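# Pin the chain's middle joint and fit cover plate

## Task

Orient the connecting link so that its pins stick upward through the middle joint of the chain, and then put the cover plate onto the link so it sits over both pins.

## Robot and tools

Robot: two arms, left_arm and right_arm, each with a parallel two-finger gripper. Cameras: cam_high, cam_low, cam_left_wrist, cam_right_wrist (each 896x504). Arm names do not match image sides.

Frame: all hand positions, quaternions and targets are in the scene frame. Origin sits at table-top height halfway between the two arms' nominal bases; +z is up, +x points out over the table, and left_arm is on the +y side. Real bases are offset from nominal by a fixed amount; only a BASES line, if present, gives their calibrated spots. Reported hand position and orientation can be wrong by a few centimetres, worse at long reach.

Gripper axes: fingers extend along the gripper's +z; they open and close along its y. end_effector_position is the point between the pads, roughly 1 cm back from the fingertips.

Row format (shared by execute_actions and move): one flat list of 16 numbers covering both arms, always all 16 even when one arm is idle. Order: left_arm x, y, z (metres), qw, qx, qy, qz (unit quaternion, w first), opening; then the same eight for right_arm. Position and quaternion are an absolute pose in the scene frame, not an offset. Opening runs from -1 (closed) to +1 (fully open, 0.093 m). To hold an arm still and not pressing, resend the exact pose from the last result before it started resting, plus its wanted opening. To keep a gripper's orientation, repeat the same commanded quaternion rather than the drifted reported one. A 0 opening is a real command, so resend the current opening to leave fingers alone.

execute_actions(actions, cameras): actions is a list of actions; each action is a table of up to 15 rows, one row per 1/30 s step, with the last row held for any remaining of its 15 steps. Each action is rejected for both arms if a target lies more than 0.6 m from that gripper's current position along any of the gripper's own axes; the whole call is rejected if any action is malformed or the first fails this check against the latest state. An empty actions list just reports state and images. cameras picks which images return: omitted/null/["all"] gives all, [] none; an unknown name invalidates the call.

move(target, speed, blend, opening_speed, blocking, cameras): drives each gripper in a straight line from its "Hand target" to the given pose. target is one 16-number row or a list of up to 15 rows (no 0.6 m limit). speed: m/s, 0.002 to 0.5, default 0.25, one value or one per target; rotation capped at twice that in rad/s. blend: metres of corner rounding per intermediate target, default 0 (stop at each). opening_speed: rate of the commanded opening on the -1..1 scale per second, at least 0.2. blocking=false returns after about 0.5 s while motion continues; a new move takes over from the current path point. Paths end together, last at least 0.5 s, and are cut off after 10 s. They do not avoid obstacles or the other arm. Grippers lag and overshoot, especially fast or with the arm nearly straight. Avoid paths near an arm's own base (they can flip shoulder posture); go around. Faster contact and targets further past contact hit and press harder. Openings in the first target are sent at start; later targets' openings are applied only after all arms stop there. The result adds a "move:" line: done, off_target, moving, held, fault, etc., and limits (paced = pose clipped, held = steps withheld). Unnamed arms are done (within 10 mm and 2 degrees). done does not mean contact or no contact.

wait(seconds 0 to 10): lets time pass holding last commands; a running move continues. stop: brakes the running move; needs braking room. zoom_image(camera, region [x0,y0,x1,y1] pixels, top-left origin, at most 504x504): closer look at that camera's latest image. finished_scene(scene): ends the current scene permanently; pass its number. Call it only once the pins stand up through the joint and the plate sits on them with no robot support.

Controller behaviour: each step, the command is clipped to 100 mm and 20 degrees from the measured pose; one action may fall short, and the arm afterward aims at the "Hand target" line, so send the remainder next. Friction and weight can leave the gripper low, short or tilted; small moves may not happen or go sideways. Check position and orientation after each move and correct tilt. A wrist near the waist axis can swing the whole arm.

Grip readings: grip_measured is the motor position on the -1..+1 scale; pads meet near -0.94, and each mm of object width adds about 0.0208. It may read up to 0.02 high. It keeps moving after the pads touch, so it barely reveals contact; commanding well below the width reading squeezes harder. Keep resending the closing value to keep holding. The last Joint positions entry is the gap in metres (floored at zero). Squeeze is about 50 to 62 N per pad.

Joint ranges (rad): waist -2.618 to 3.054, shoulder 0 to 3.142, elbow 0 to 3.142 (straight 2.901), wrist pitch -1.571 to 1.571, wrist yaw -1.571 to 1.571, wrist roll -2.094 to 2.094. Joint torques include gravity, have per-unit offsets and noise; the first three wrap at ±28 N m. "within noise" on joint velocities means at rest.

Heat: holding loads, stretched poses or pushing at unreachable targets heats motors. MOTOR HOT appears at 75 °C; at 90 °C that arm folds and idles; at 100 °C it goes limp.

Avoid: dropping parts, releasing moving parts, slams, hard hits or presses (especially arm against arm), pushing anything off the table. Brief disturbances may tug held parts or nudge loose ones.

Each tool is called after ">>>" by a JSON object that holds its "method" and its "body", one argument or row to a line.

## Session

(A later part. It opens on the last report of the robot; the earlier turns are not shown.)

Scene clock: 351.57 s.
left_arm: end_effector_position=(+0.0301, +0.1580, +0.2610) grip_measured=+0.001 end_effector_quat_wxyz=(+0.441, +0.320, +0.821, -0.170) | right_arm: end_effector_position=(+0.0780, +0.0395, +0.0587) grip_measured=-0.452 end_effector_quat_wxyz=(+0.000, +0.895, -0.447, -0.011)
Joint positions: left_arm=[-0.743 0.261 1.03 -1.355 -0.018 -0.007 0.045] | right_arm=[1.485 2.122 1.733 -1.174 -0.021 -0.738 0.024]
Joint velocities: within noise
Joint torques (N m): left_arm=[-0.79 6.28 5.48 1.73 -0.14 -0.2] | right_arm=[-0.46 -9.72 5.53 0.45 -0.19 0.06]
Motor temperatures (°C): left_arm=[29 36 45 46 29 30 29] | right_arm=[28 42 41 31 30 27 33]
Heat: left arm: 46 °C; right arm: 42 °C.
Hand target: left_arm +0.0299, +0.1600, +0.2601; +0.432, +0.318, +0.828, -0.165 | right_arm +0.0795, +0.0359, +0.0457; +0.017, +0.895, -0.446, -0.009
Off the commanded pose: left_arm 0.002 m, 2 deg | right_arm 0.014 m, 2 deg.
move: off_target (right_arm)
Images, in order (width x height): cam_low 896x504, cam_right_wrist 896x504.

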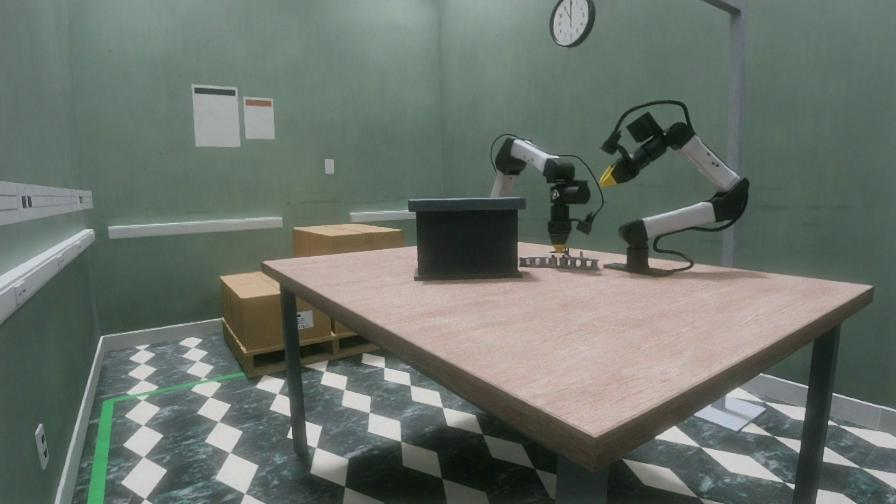

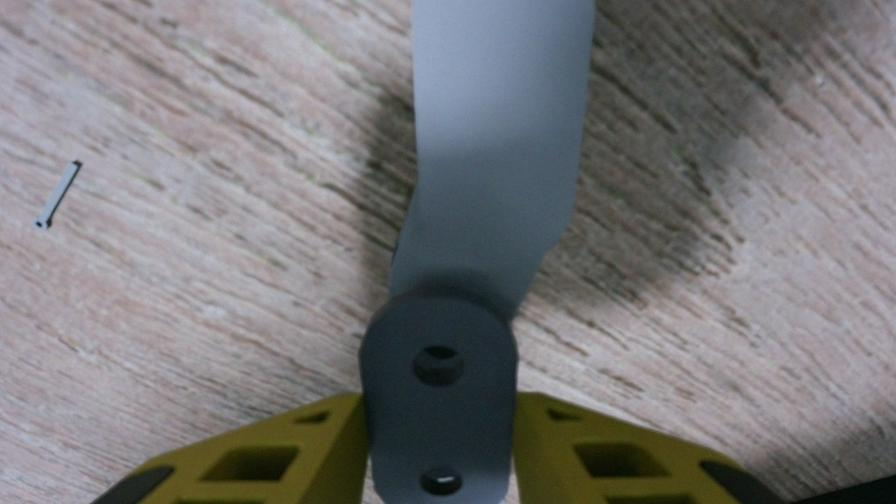

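>>> {"method": "move", "body": {
  "target": [0.03,0.16,0.26,0.4310,0.3179,0.8281,-0.1655,0.0,0.0800,0.0354,0.043,-0.0237,-0.8945,0.4462,0.0066,-0.6],
  "speed": 0.04,
  "cameras": ["cam_right_wrist","cam_low"]
}}

>>> {"method": "zoom_image", "body": {
  "camera": "cam_right_wrist",
  "region": [415, 338, 465, 388]
}}

>>> {"method": "zoom_image", "body": {
  "camera": "cam_right_wrist",
  "region": [415, 454, 465, 504]
}}

>>> {"method": "zoom_image", "body": {
  "camera": "cam_low",
  "region": [530, 235, 590, 275]
}}

Scene clock: 353.23 s.
left_arm: end_effector_position=(+0.0301, +0.1580, +0.2610) grip_measured=+0.001 end_effector_quat_wxyz=(+0.441, +0.320, +0.821, -0.170) | right_arm: end_effector_position=(+0.0777, +0.0386, +0.0527) grip_measured=-0.452 end_effector_quat_wxyz=(+0.007, +0.895, -0.446, -0.009)
Joint positions: left_arm=[-0.743 0.261 1.03 -1.355 -0.018 -0.007 0.045] | right_arm=[1.485 2.137 1.733 -1.174 -0.022 -0.74 0.024]
Joint velocities: within noise
Joint torques (N m): left_arm=[-0.79 6.28 5.5 1.73 -0.14 -0.19] | right_arm=[-0.72 -10.03 6.35 0.32 -0.21 0.07]
Motor temperatures (°C): left_arm=[29 36 45 46 29 30 29] | right_arm=[28 42 41 31 30 27 33]
Heat: left arm: 46 °C; right arm: 42 °C.
Hand target: left_arm +0.0299, +0.1600, +0.2601; +0.432, +0.318, +0.828, -0.165 | right_arm +0.0799, +0.0352, +0.0432; +0.024, +0.895, -0.446, -0.007
Off the commanded pose: left_arm 0.002 m, 2 deg | right_arm 0.011 m, 2 deg.
move: off_target (right_arm)
Images, in order (width x height): cam_low 896x504, cam_right_wrist 896x504.

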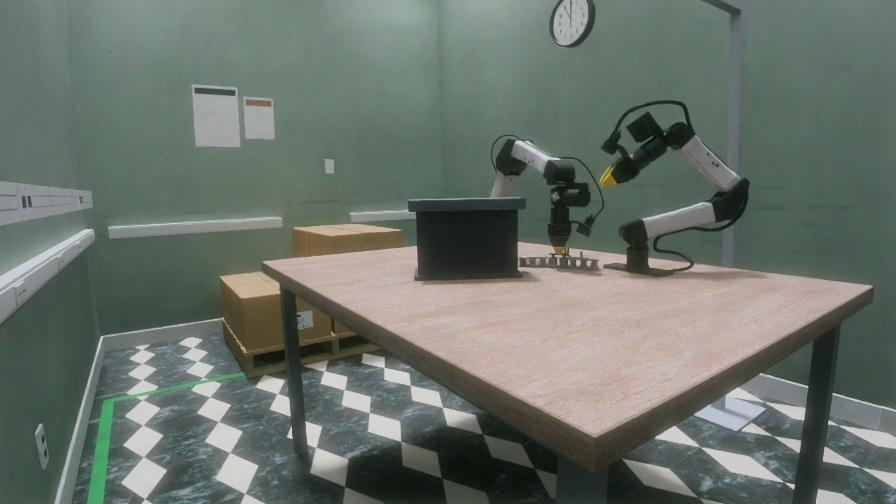

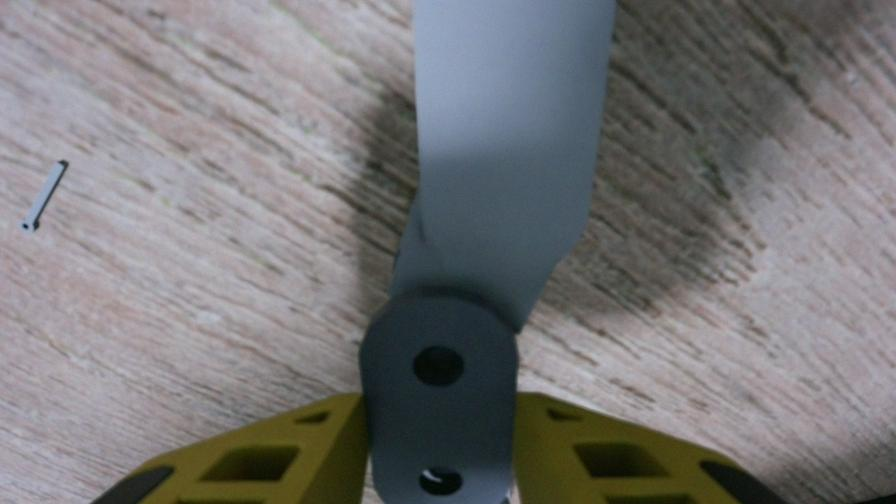

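Scaled by 10.080 from the camera's 896x504 image, which has a finer 1280x720 frame.

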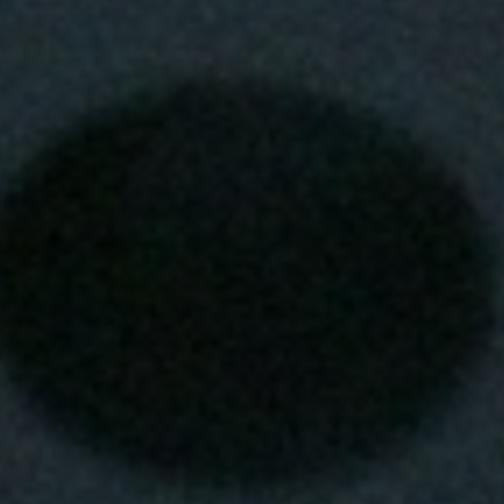

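Scaled by 10.080 from the camera's 896x504 image, which has a finer 1280x720 frame.

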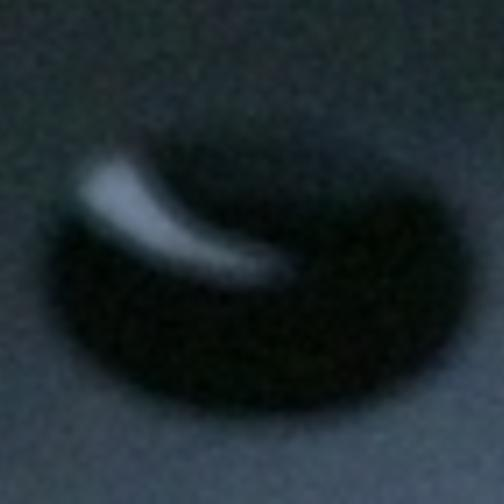

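Scaled by 8.400 from the camera's 896x504 image, which has a finer 1280x720 frame.

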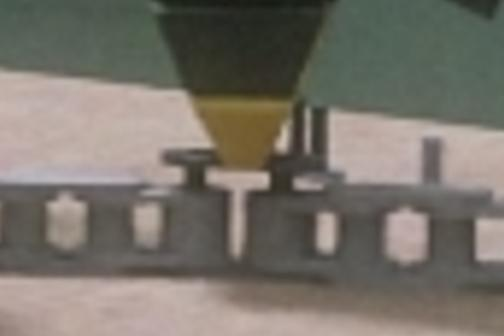

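>>> {"method": "move", "body": {
  "target": [0.03,0.16,0.26,0.4310,0.3179,0.8281,-0.1655,0.0,0.0805,0.0364,0.051,-0.0238,-0.9022,0.4305,0.0062,-0.6],
  "speed": 0.04,
  "cameras": ["cam_right_wrist","cam_low"]
}}

>>> {"method": "zoom_image", "body": {
  "camera": "cam_right_wrist",
  "region": [415, 338, 465, 388]
}}

>>> {"method": "zoom_image", "body": {
  "camera": "cam_right_wrist",
  "region": [415, 454, 465, 504]
}}

>>> {"method": "zoom_image", "body": {
  "camera": "cam_low",
  "region": [530, 235, 590, 275]
}}

Scene clock: 356.27 s.
left_arm: end_effector_position=(+0.0301, +0.1580, +0.2610) grip_measured=+0.001 end_effector_quat_wxyz=(+0.441, +0.320, +0.821, -0.170) | right_arm: end_effector_position=(+0.0773, +0.0341, +0.0546) grip_measured=-0.452 end_effector_quat_wxyz=(+0.017, +0.902, -0.431, -0.006)
Joint positions: left_arm=[-0.743 0.261 1.03 -1.355 -0.018 -0.007 0.045] | right_arm=[1.485 2.137 1.741 -1.201 -0.022 -0.775 0.024]
Joint velocities: within noise
Joint torques (N m): left_arm=[-0.79 6.28 5.49 1.73 -0.14 -0.2] | right_arm=[-0.79 -10.07 8.31 0.26 -0.2 0.06]
Motor temperatures (°C): left_arm=[29 36 45 46 29 30 29] | right_arm=[28 42 41 31 30 27 33]
Heat: left arm: 46 °C; right arm: 42 °C.
Hand target: left_arm +0.0299, +0.1600, +0.2601; +0.432, +0.318, +0.828, -0.165 | right_arm +0.0805, +0.0363, +0.0510; +0.023, +0.902, -0.431, -0.006
Off the commanded pose: left_arm 0.002 m, 2 deg | right_arm 0.005 m, 1 deg.
move: done
Images, in order (width x height): cam_low 896x504, cam_right_wrist 896x504.

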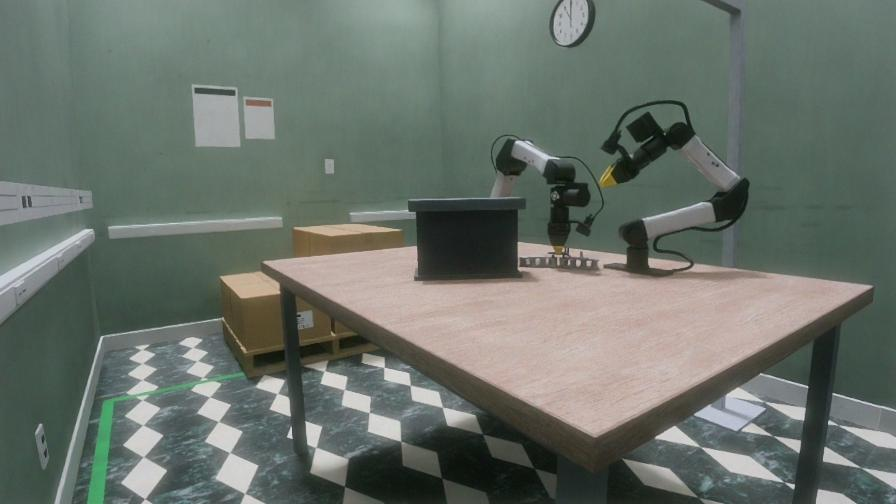

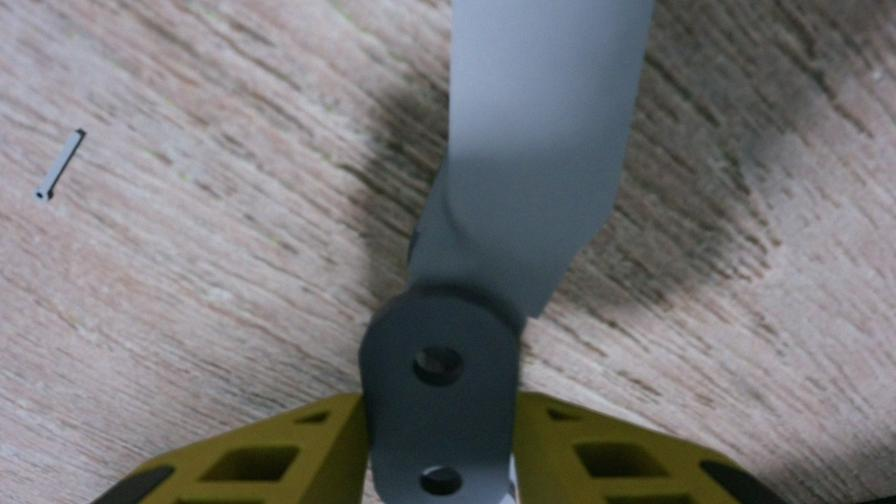

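Scaled by 10.080 from the camera's 896x504 image, which has a finer 1280x720 frame.

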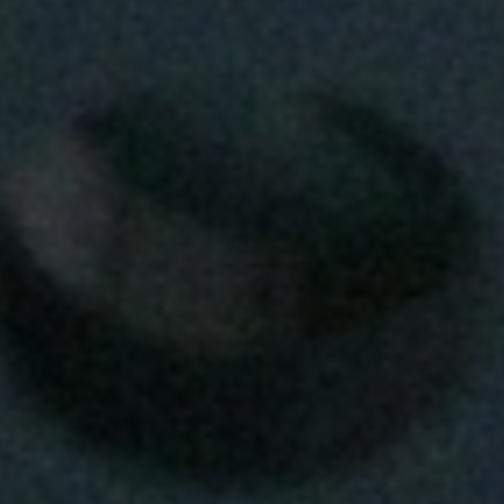

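Scaled by 10.080 from the camera's 896x504 image, which has a finer 1280x720 frame.

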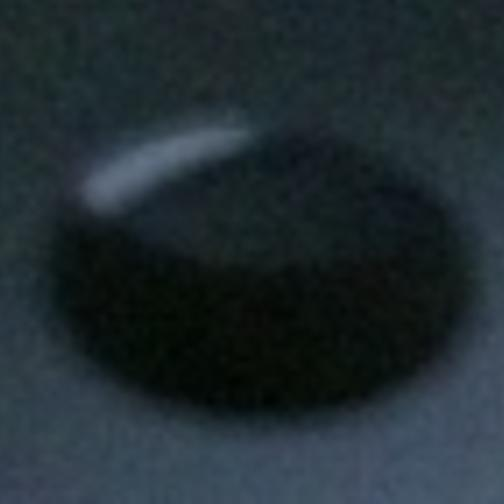

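Scaled by 8.400 from the camera's 896x504 image, which has a finer 1280x720 frame.

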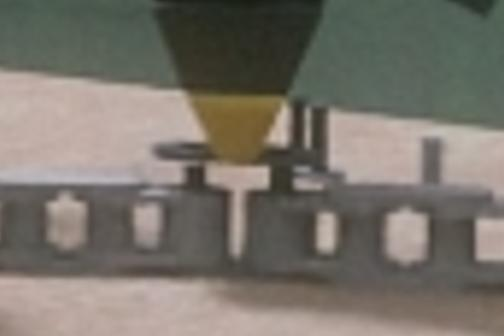

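>>> {"method": "move", "body": {
  "target": [0.03,0.16,0.26,0.4310,0.3179,0.8281,-0.1655,0.0,0.0815,0.0418,0.051,-0.0238,-0.9022,0.4305,0.0062,-0.6],
  "speed": 0.04,
  "cameras": ["cam_right_wrist","cam_low"]
}}

>>> {"method": "zoom_image", "body": {
  "camera": "cam_right_wrist",
  "region": [415, 338, 465, 388]
}}

>>> {"method": "zoom_image", "body": {
  "camera": "cam_right_wrist",
  "region": [415, 454, 465, 504]
}}

>>> {"method": "zoom_image", "body": {
  "camera": "cam_low",
  "region": [530, 235, 590, 275]
}}

Scene clock: 358.10 s.
left_arm: end_effector_position=(+0.0301, +0.1580, +0.2610) grip_measured=+0.001 end_effector_quat_wxyz=(+0.441, +0.320, +0.821, -0.170) | right_arm: end_effector_position=(+0.0786, +0.0396, +0.0551) grip_measured=-0.452 end_effector_quat_wxyz=(+0.016, +0.902, -0.431, -0.006)
Joint positions: left_arm=[-0.743 0.261 1.03 -1.355 -0.018 -0.007 0.045] | right_arm=[1.483 2.159 1.777 -1.215 -0.022 -0.776 0.024]
Joint velocities: within noise
Joint torques (N m): left_arm=[-0.77 6.3 5.49 1.73 -0.15 -0.19] | right_arm=[-0.69 -10.15 8.35 0.25 -0.2 0.08]
Motor temperatures (°C): left_arm=[29 36 45 46 29 30 29] | right_arm=[28 42 41 31 30 27 33]
Heat: left arm: 46 °C; right arm: 42 °C.
Hand target: left_arm +0.0299, +0.1600, +0.2601; +0.432, +0.318, +0.828, -0.165 | right_arm +0.0815, +0.0417, +0.0510; +0.023, +0.902, -0.431, -0.006
Off the commanded pose: left_arm 0.002 m, 2 deg | right_arm 0.005 m, 1 deg.
move: done
Images, in order (width x height): cam_low 896x504, cam_right_wrist 896x504.

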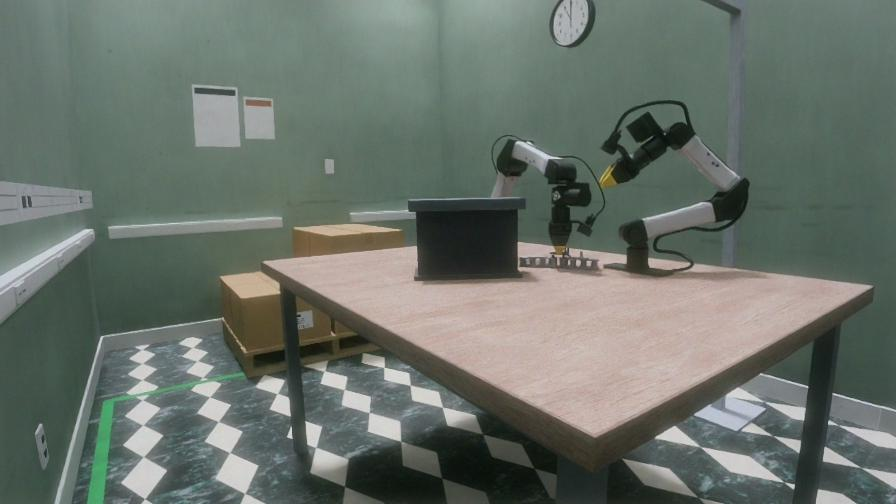

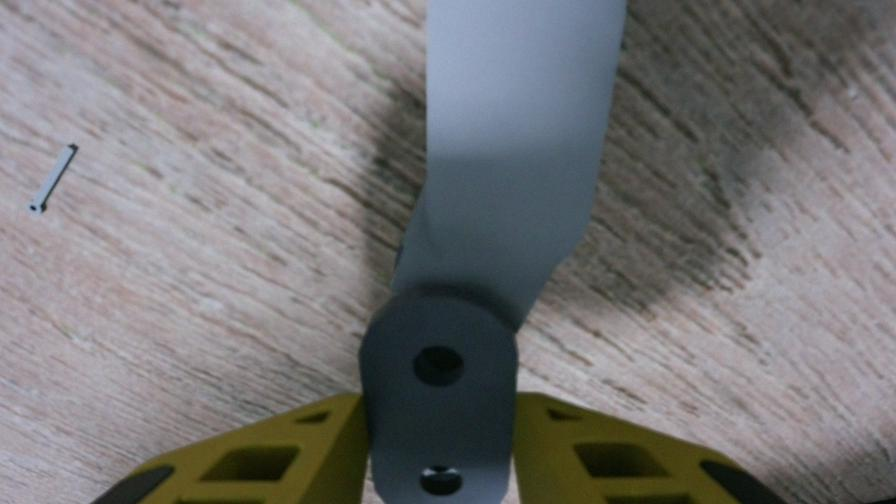

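Scaled by 10.080 from the camera's 896x504 image, which has a finer 1280x720 frame.

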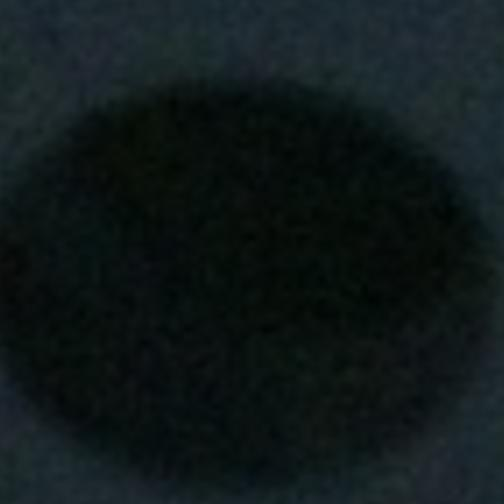

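Scaled by 10.080 from the camera's 896x504 image, which has a finer 1280x720 frame.

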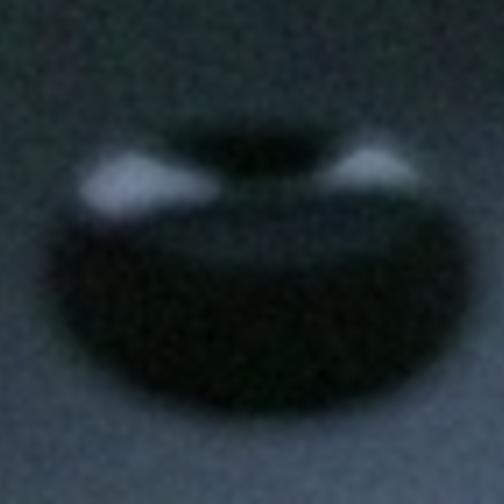

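Scaled by 8.400 from the camera's 896x504 image, which has a finer 1280x720 frame.

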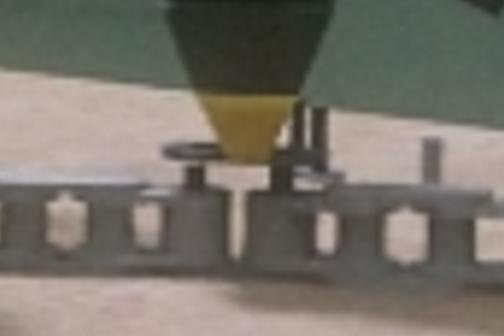

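>>> {"method": "move", "body": {
  "target": [0.03,0.16,0.26,0.4310,0.3179,0.8281,-0.1655,0.0,0.0815,0.0418,0.046,-0.0152,-0.9023,0.4305,0.0084,-0.6],
  "speed": 0.04,
  "cameras": ["cam_right_wrist","cam_low"]
}}

>>> {"method": "zoom_image", "body": {
  "camera": "cam_right_wrist",
  "region": [415, 338, 465, 388]
}}

>>> {"method": "zoom_image", "body": {
  "camera": "cam_right_wrist",
  "region": [415, 454, 465, 504]
}}

>>> {"method": "zoom_image", "body": {
  "camera": "cam_low",
  "region": [530, 235, 590, 275]
}}

Scene clock: 359.97 s.
left_arm: end_effector_position=(+0.0301, +0.1580, +0.2610) grip_measured=+0.001 end_effector_quat_wxyz=(+0.441, +0.320, +0.821, -0.170) | right_arm: end_effector_position=(+0.0792, +0.0454, +0.0551) grip_measured=-0.452 end_effector_quat_wxyz=(+0.005, +0.902, -0.431, -0.010)
Joint positions: left_arm=[-0.743 0.261 1.03 -1.355 -0.018 -0.007 0.045] | right_arm=[1.483 2.159 1.777 -1.191 -0.022 -0.776 0.024]
Joint velocities: within noise
Joint torques (N m): left_arm=[-0.8 6.3 5.5 1.73 -0.14 -0.19] | right_arm=[-0.64 -11.59 4.86 0.47 -0.18 0.09]
Motor temperatures (°C): left_arm=[29 36 45 46 29 30 29] | right_arm=[28 42 41 31 30 27 34]
Heat: left arm: 46 °C; right arm: 42 °C.
Hand target: left_arm +0.0299, +0.1600, +0.2601; +0.432, +0.318, +0.828, -0.165 | right_arm +0.0814, +0.0418, +0.0462; +0.015, +0.902, -0.431, -0.008
Off the commanded pose: left_arm 0.002 m, 2 deg | right_arm 0.010 m, 1 deg.
move: done
Images, in order (width x height): cam_low 896x504, cam_right_wrist 896x504.

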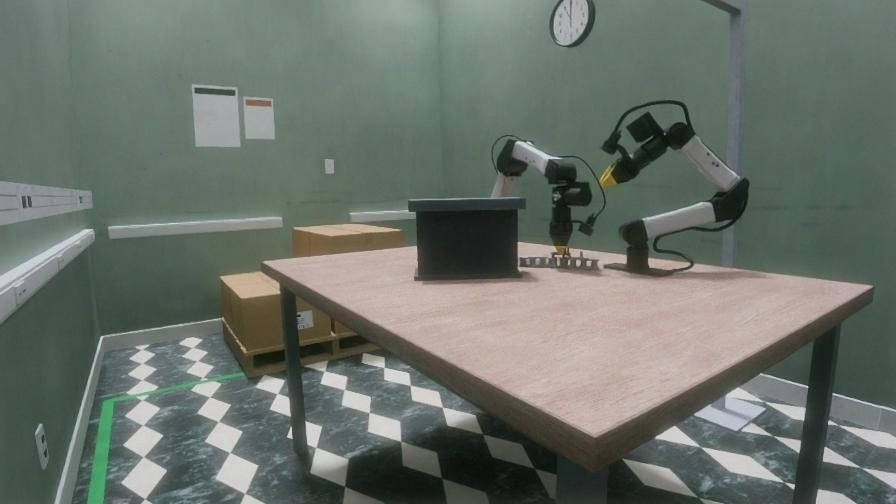

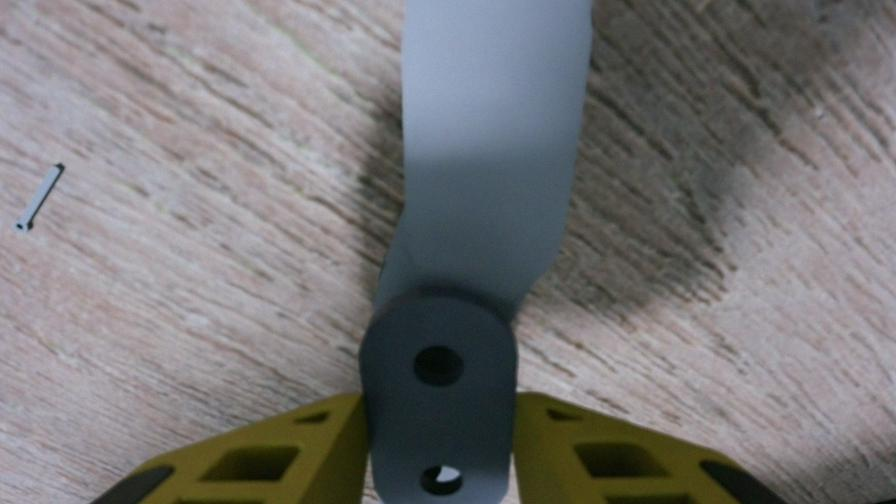

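Scaled by 10.080 from the camera's 896x504 image, which has a finer 1280x720 frame.

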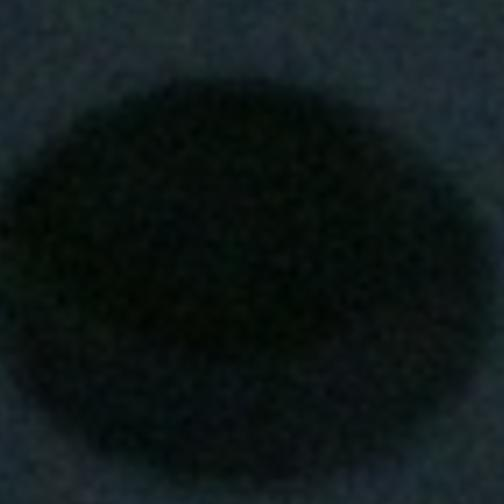

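Scaled by 10.080 from the camera's 896x504 image, which has a finer 1280x720 frame.

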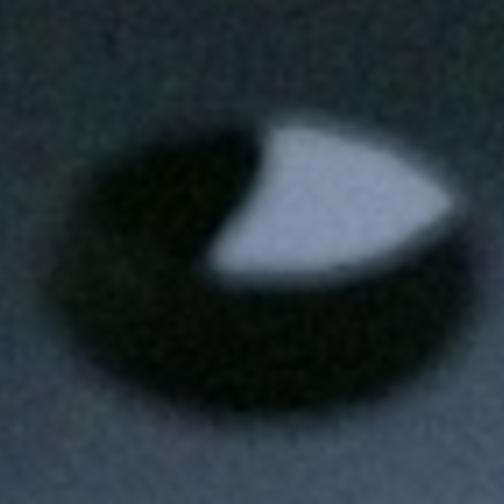

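Scaled by 8.400 from the camera's 896x504 image, which has a finer 1280x720 frame.

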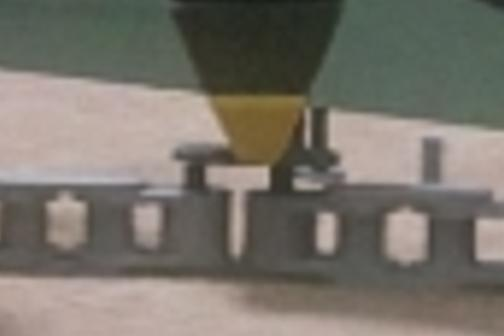

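>>> {"method": "move", "body": {
  "target": [0.03,0.16,0.26,0.4310,0.3179,0.8281,-0.1655,0.0,0.0815,0.0400,0.0455,-0.0238,-0.9022,0.4305,0.0062,-0.6],
  "speed": 0.04,
  "cameras": ["cam_right_wrist","cam_low"]
}}

>>> {"method": "zoom_image", "body": {
  "camera": "cam_right_wrist",
  "region": [415, 338, 465, 388]
}}

>>> {"method": "zoom_image", "body": {
  "camera": "cam_right_wrist",
  "region": [415, 454, 465, 504]
}}

>>> {"method": "zoom_image", "body": {
  "camera": "cam_low",
  "region": [530, 235, 590, 275]
}}

Scene clock: 361.23 s.
left_arm: end_effector_position=(+0.0301, +0.1580, +0.2610) grip_measured=+0.001 end_effector_quat_wxyz=(+0.441, +0.320, +0.821, -0.170) | right_arm: end_effector_position=(+0.0791, +0.0451, +0.0551) grip_measured=-0.452 end_effector_quat_wxyz=(+0.005, +0.903, -0.430, -0.010)
Joint positions: left_arm=[-0.743 0.261 1.03 -1.355 -0.018 -0.007 0.045] | right_arm=[1.483 2.159 1.777 -1.192 -0.022 -0.777 0.024]
Joint velocities: within noise
Joint torques (N m): left_arm=[-0.8 6.28 5.46 1.73 -0.14 -0.2] | right_arm=[-0.7 -10.54 6.06 0.32 -0.2 0.08]
Motor temperatures (°C): left_arm=[29 36 45 46 29 30 29] | right_arm=[28 43 41 31 30 27 34]
Heat: left arm: 46 °C; right arm: 43 °C.
Hand target: left_arm +0.0299, +0.1600, +0.2601; +0.432, +0.318, +0.828, -0.165 | right_arm +0.0814, +0.0400, +0.0458; +0.024, +0.902, -0.431, -0.006
Off the commanded pose: left_arm 0.002 m, 2 deg | right_arm 0.011 m, 2 deg.
move: off_target (right_arm)
Images, in order (width x height): cam_low 896x504, cam_right_wrist 896x504.

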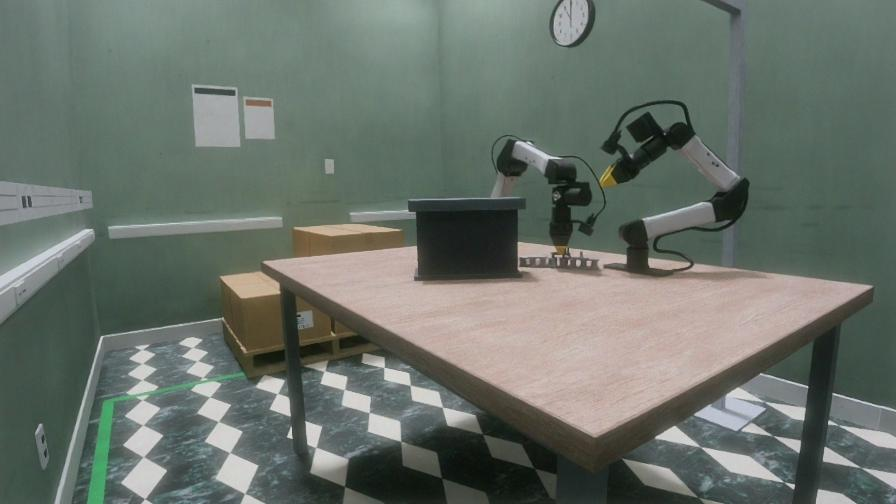

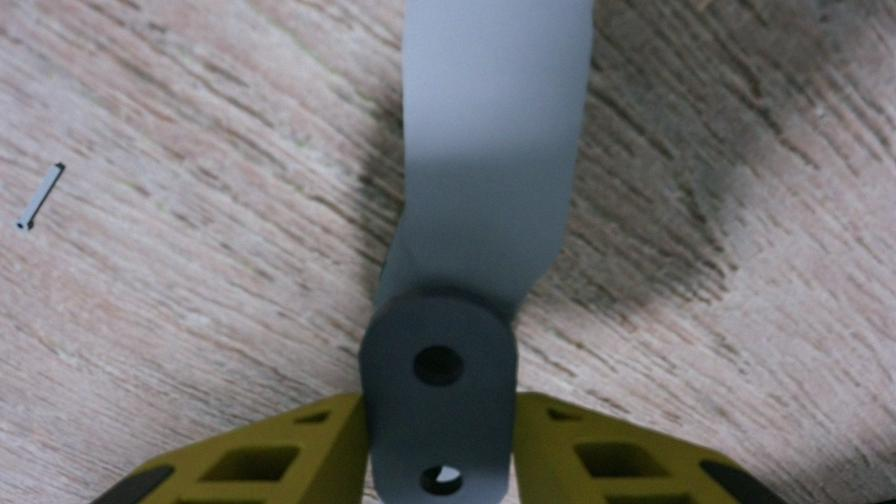

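Scaled by 10.080 from the camera's 896x504 image, which has a finer 1280x720 frame.

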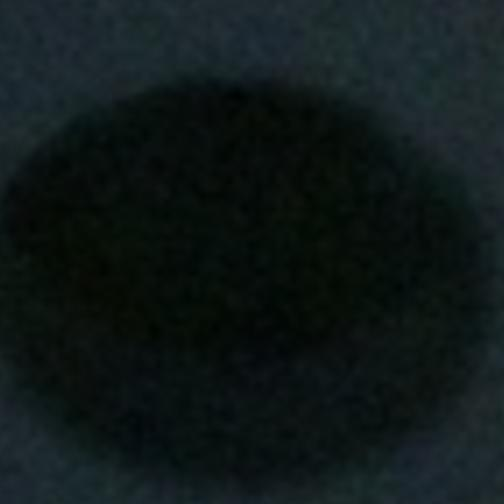

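Scaled by 10.080 from the camera's 896x504 image, which has a finer 1280x720 frame.

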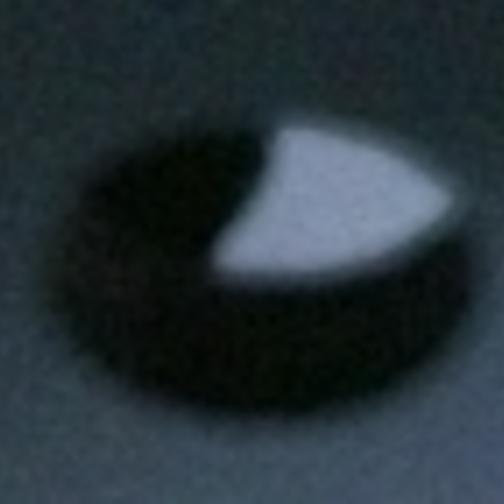

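Scaled by 8.400 from the camera's 896x504 image, which has a finer 1280x720 frame.

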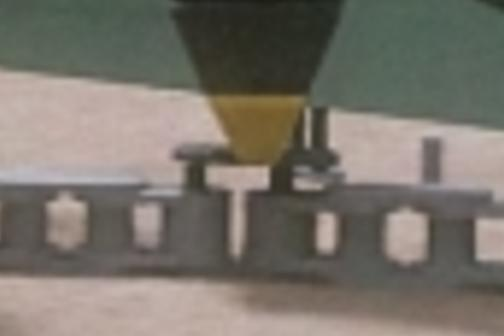

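>>> {"method": "move", "body": {
  "target": [
    [0.03,0.16,0.26,0.4310,0.3179,0.8281,-0.1655,0.0,0.0805,0.0378,0.066,-0.0152,-0.9023,0.4305,0.0084,-0.6],
    [0.03,0.16,0.26,0.4310,0.3179,0.8281,-0.1655,0.0,0.0808,0.0375,0.050,-0.0152,-0.9023,0.4305,0.0084,-0.6]
  ],
  "speed": 0.04,
  "cameras": ["cam_right_wrist","cam_low"]
}}

>>> {"method": "zoom_image", "body": {
  "camera": "cam_right_wrist",
  "region": [415, 338, 465, 388]
}}

>>> {"method": "zoom_image", "body": {
  "camera": "cam_right_wrist",
  "region": [415, 454, 465, 504]
}}

>>> {"method": "zoom_image", "body": {
  "camera": "cam_low",
  "region": [530, 235, 590, 275]
}}

Scene clock: 363.20 s.
left_arm: end_effector_position=(+0.0301, +0.1580, +0.2610) grip_measured=+0.001 end_effector_quat_wxyz=(+0.441, +0.320, +0.821, -0.170) | right_arm: end_effector_position=(+0.0786, +0.0396, +0.0523) grip_measured=-0.452 end_effector_quat_wxyz=(+0.015, +0.902, -0.431, -0.006)
Joint positions: left_arm=[-0.743 0.261 1.03 -1.355 -0.018 -0.007 0.045] | right_arm=[1.483 2.159 1.766 -1.202 -0.022 -0.777 0.024]
Joint velocities: within noise
Joint torques (N m): left_arm=[-0.81 6.28 5.49 1.73 -0.14 -0.2] | right_arm=[-0.58 -13.48 4.41 0.51 -0.18 0.09]
Motor temperatures (°C): left_arm=[29 36 45 46 29 30 29] | right_arm=[28 43 41 31 30 27 34]
Heat: left arm: 46 °C; right arm: 43 °C.
Hand target: left_arm +0.0299, +0.1600, +0.2601; +0.432, +0.318, +0.828, -0.165 | right_arm +0.0807, +0.0376, +0.0501; +0.015, +0.902, -0.431, -0.008
Off the commanded pose: left_arm 0.002 m, 2 deg | right_arm 0.004 m, 0 deg.
move: done
Images, in order (width x height): cam_low 896x504, cam_right_wrist 896x504.

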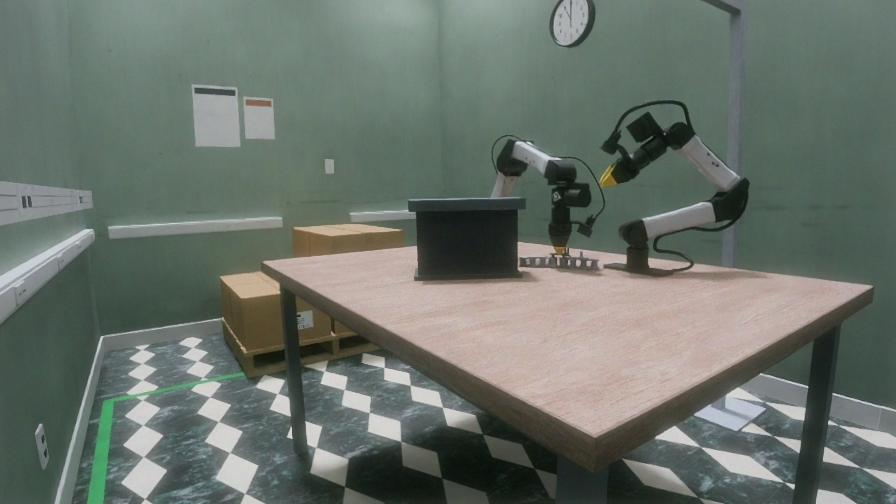

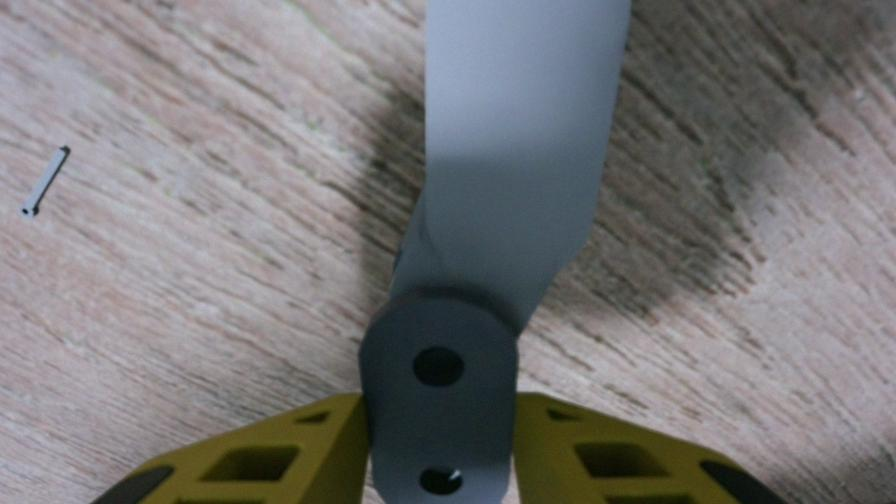

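Scaled by 10.080 from the camera's 896x504 image, which has a finer 1280x720 frame.

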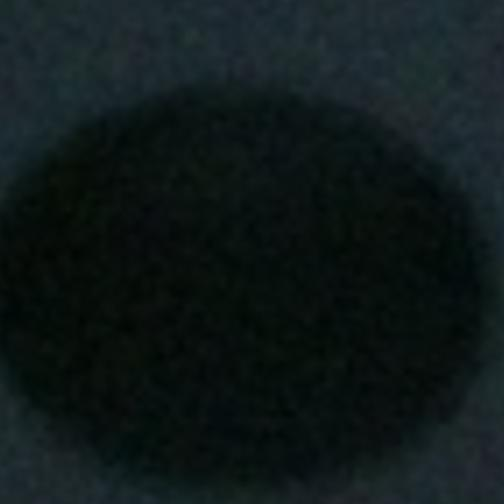

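Scaled by 10.080 from the camera's 896x504 image, which has a finer 1280x720 frame.

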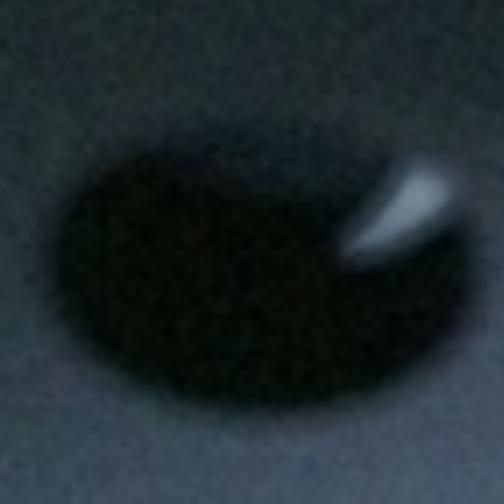

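Scaled by 8.400 from the camera's 896x504 image, which has a finer 1280x720 frame.

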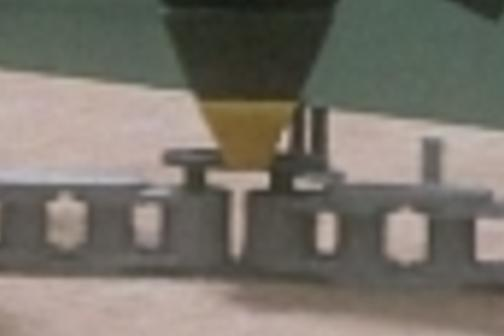

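>>> {"method": "move", "body": {
  "target": [0.03,0.16,0.26,0.4310,0.3179,0.8281,-0.1655,0.0,0.0805,0.0372,0.044,-0.0152,-0.9009,0.4335,0.0085,-0.6],
  "speed": 0.03,
  "cameras": ["cam_right_wrist","cam_low"]
}}

>>> {"method": "zoom_image", "body": {
  "camera": "cam_right_wrist",
  "region": [415, 338, 465, 388]
}}

>>> {"method": "zoom_image", "body": {
  "camera": "cam_right_wrist",
  "region": [415, 454, 465, 504]
}}

>>> {"method": "zoom_image", "body": {
  "camera": "cam_low",
  "region": [530, 235, 590, 275]
}}

Scene clock: 365.23 s.
left_arm: end_effector_position=(+0.0301, +0.1580, +0.2610) grip_measured=+0.001 end_effector_quat_wxyz=(+0.441, +0.320, +0.821, -0.170) | right_arm: end_effector_position=(+0.0781, +0.0396, +0.0516) grip_measured=-0.452 end_effector_quat_wxyz=(+0.013, +0.902, -0.430, -0.008)
Joint positions: left_arm=[-0.743 0.261 1.03 -1.355 -0.018 -0.007 0.045] | right_arm=[1.483 2.154 1.754 -1.191 -0.025 -0.777 0.024]
Joint velocities: within noise
Joint torques (N m): left_arm=[-0.8 6.27 5.48 1.73 -0.14 -0.2] | right_arm=[-0.55 -12.67 3.73 0.6 -0.16 0.16]
Motor temperatures (°C): left_arm=[29 36 45 46 29 30 29] | right_arm=[28 44 40 31 30 27 34]
Heat: left arm: 46 °C; right arm: 44 °C.
Hand target: left_arm +0.0299, +0.1600, +0.2601; +0.432, +0.318, +0.828, -0.165 | right_arm +0.0804, +0.0371, +0.0441; +0.016, +0.901, -0.434, -0.008
Off the commanded pose: left_arm 0.002 m, 2 deg | right_arm 0.008 m, 0 deg.
move: done
Images, in order (width x height): cam_low 896x504, cam_right_wrist 896x504.

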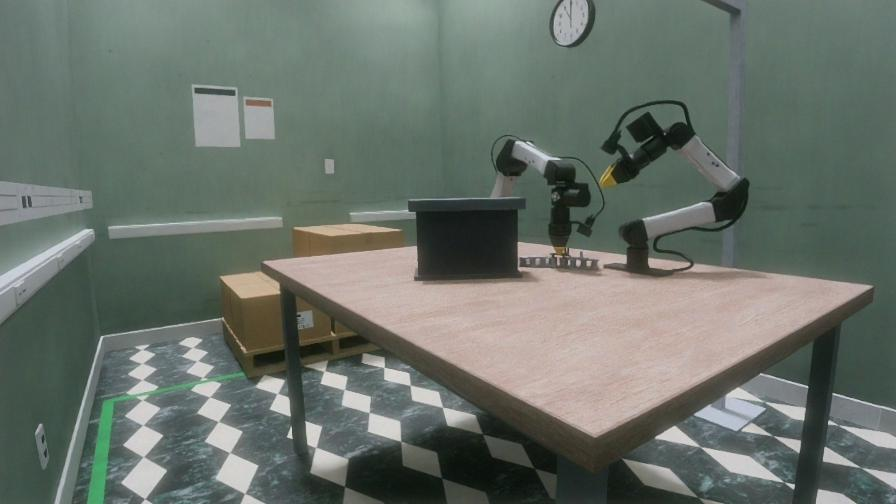

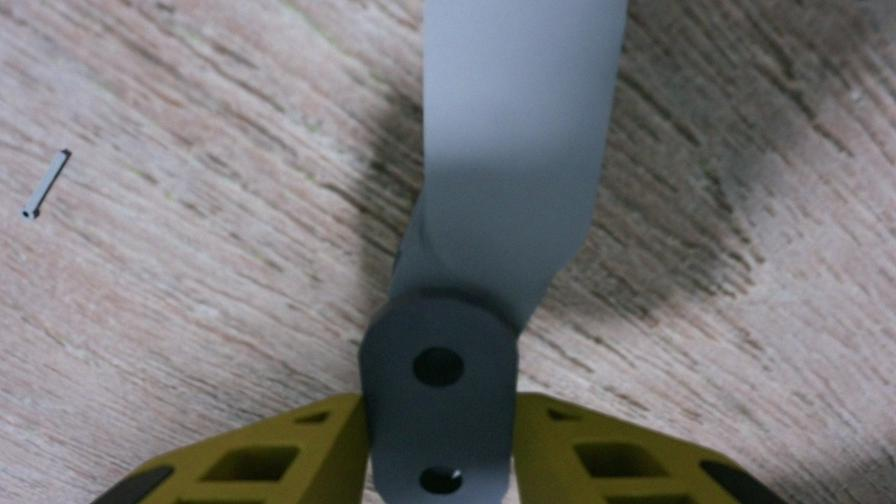

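Scaled by 10.080 from the camera's 896x504 image, which has a finer 1280x720 frame.

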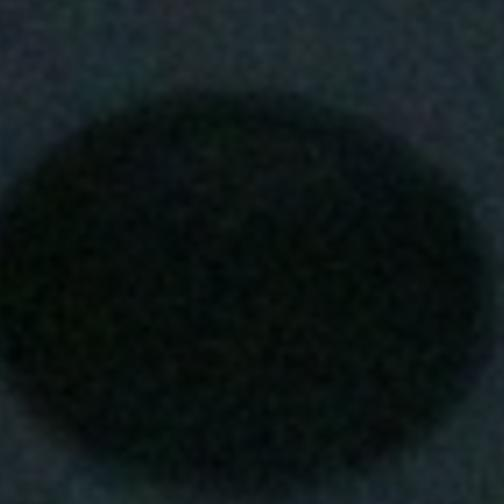

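Scaled by 10.080 from the camera's 896x504 image, which has a finer 1280x720 frame.

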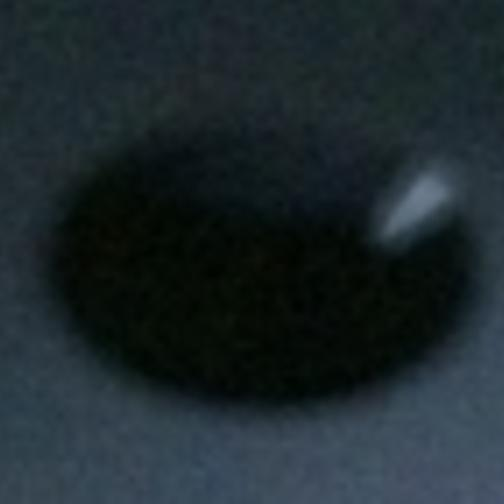

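Scaled by 8.400 from the camera's 896x504 image, which has a finer 1280x720 frame.

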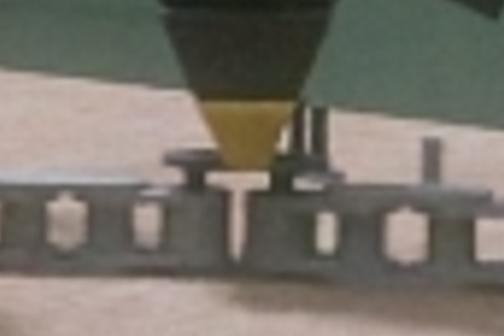

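>>> {"method": "move", "body": {
  "target": [0.03,0.16,0.26,0.4310,0.3179,0.8281,-0.1655,0.0,0.0800,0.0385,0.062,-0.0152,-0.9009,0.4335,0.0085,-0.6],
  "speed": 0.05,
  "cameras": ["cam_right_wrist"]
}}

>>> {"method": "zoom_image", "body": {
  "camera": "cam_right_wrist",
  "region": [415, 338, 465, 388]
}}

>>> {"method": "zoom_image", "body": {
  "camera": "cam_right_wrist",
  "region": [415, 454, 465, 504]
}}

Scene clock: 369.43 s.
left_arm: end_effector_position=(+0.0301, +0.1580, +0.2610) grip_measured=+0.001 end_effector_quat_wxyz=(+0.441, +0.320, +0.821, -0.170) | right_arm: end_effector_position=(+0.0775, +0.0345, +0.0534) grip_measured=-0.452 end_effector_quat_wxyz=(+0.024, +0.902, -0.431, -0.005)
Joint positions: left_arm=[-0.743 0.261 1.03 -1.355 -0.018 -0.007 0.045] | right_arm=[1.483 2.154 1.761 -1.219 -0.025 -0.777 0.024]
Joint velocities: within noise
Joint torques (N m): left_arm=[-0.8 6.3 5.49 1.73 -0.14 -0.2] | right_arm=[-0.43 -13.34 8.25 0.22 -0.15 0.17]
Motor temperatures (°C): left_arm=[29 36 45 46 29 30 28] | right_arm=[28 45 40 31 30 27 34]
Heat: left arm: 46 °C; right arm: 45 °C.
Hand target: left_arm +0.0299, +0.1600, +0.2601; +0.432, +0.318, +0.828, -0.165 | right_arm +0.0800, +0.0383, +0.0620; +0.015, +0.901, -0.434, -0.008
Off the commanded pose: left_arm 0.002 m, 2 deg | right_arm 0.010 m, 1 deg.
move: done
Images, in order (width x height): cam_right_wrist 896x504.

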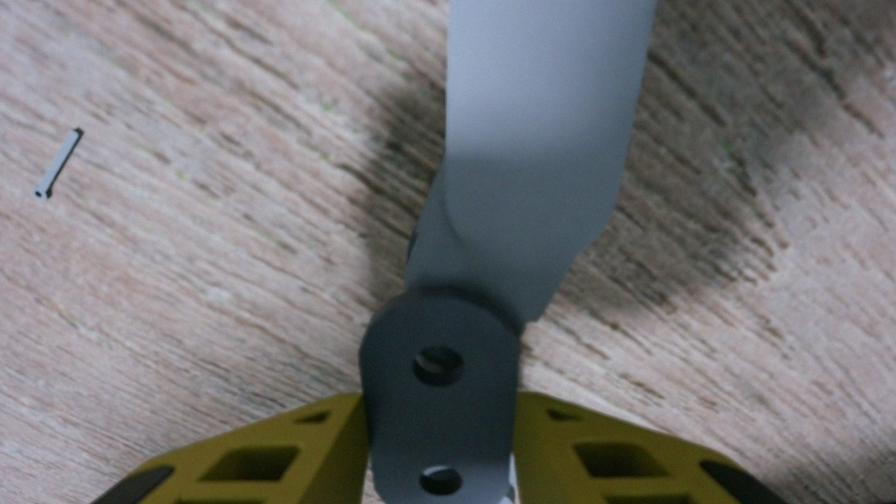

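Scaled by 10.080 from the camera's 896x504 image, which has a finer 1280x720 frame.

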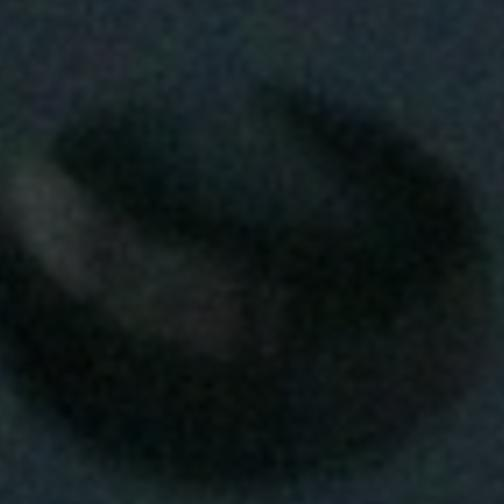

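Scaled by 10.080 from the camera's 896x504 image, which has a finer 1280x720 frame.

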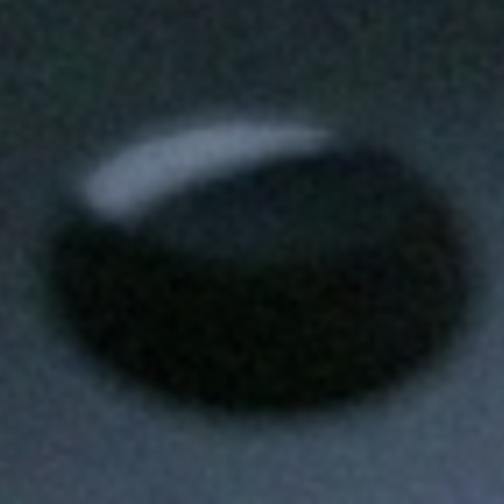

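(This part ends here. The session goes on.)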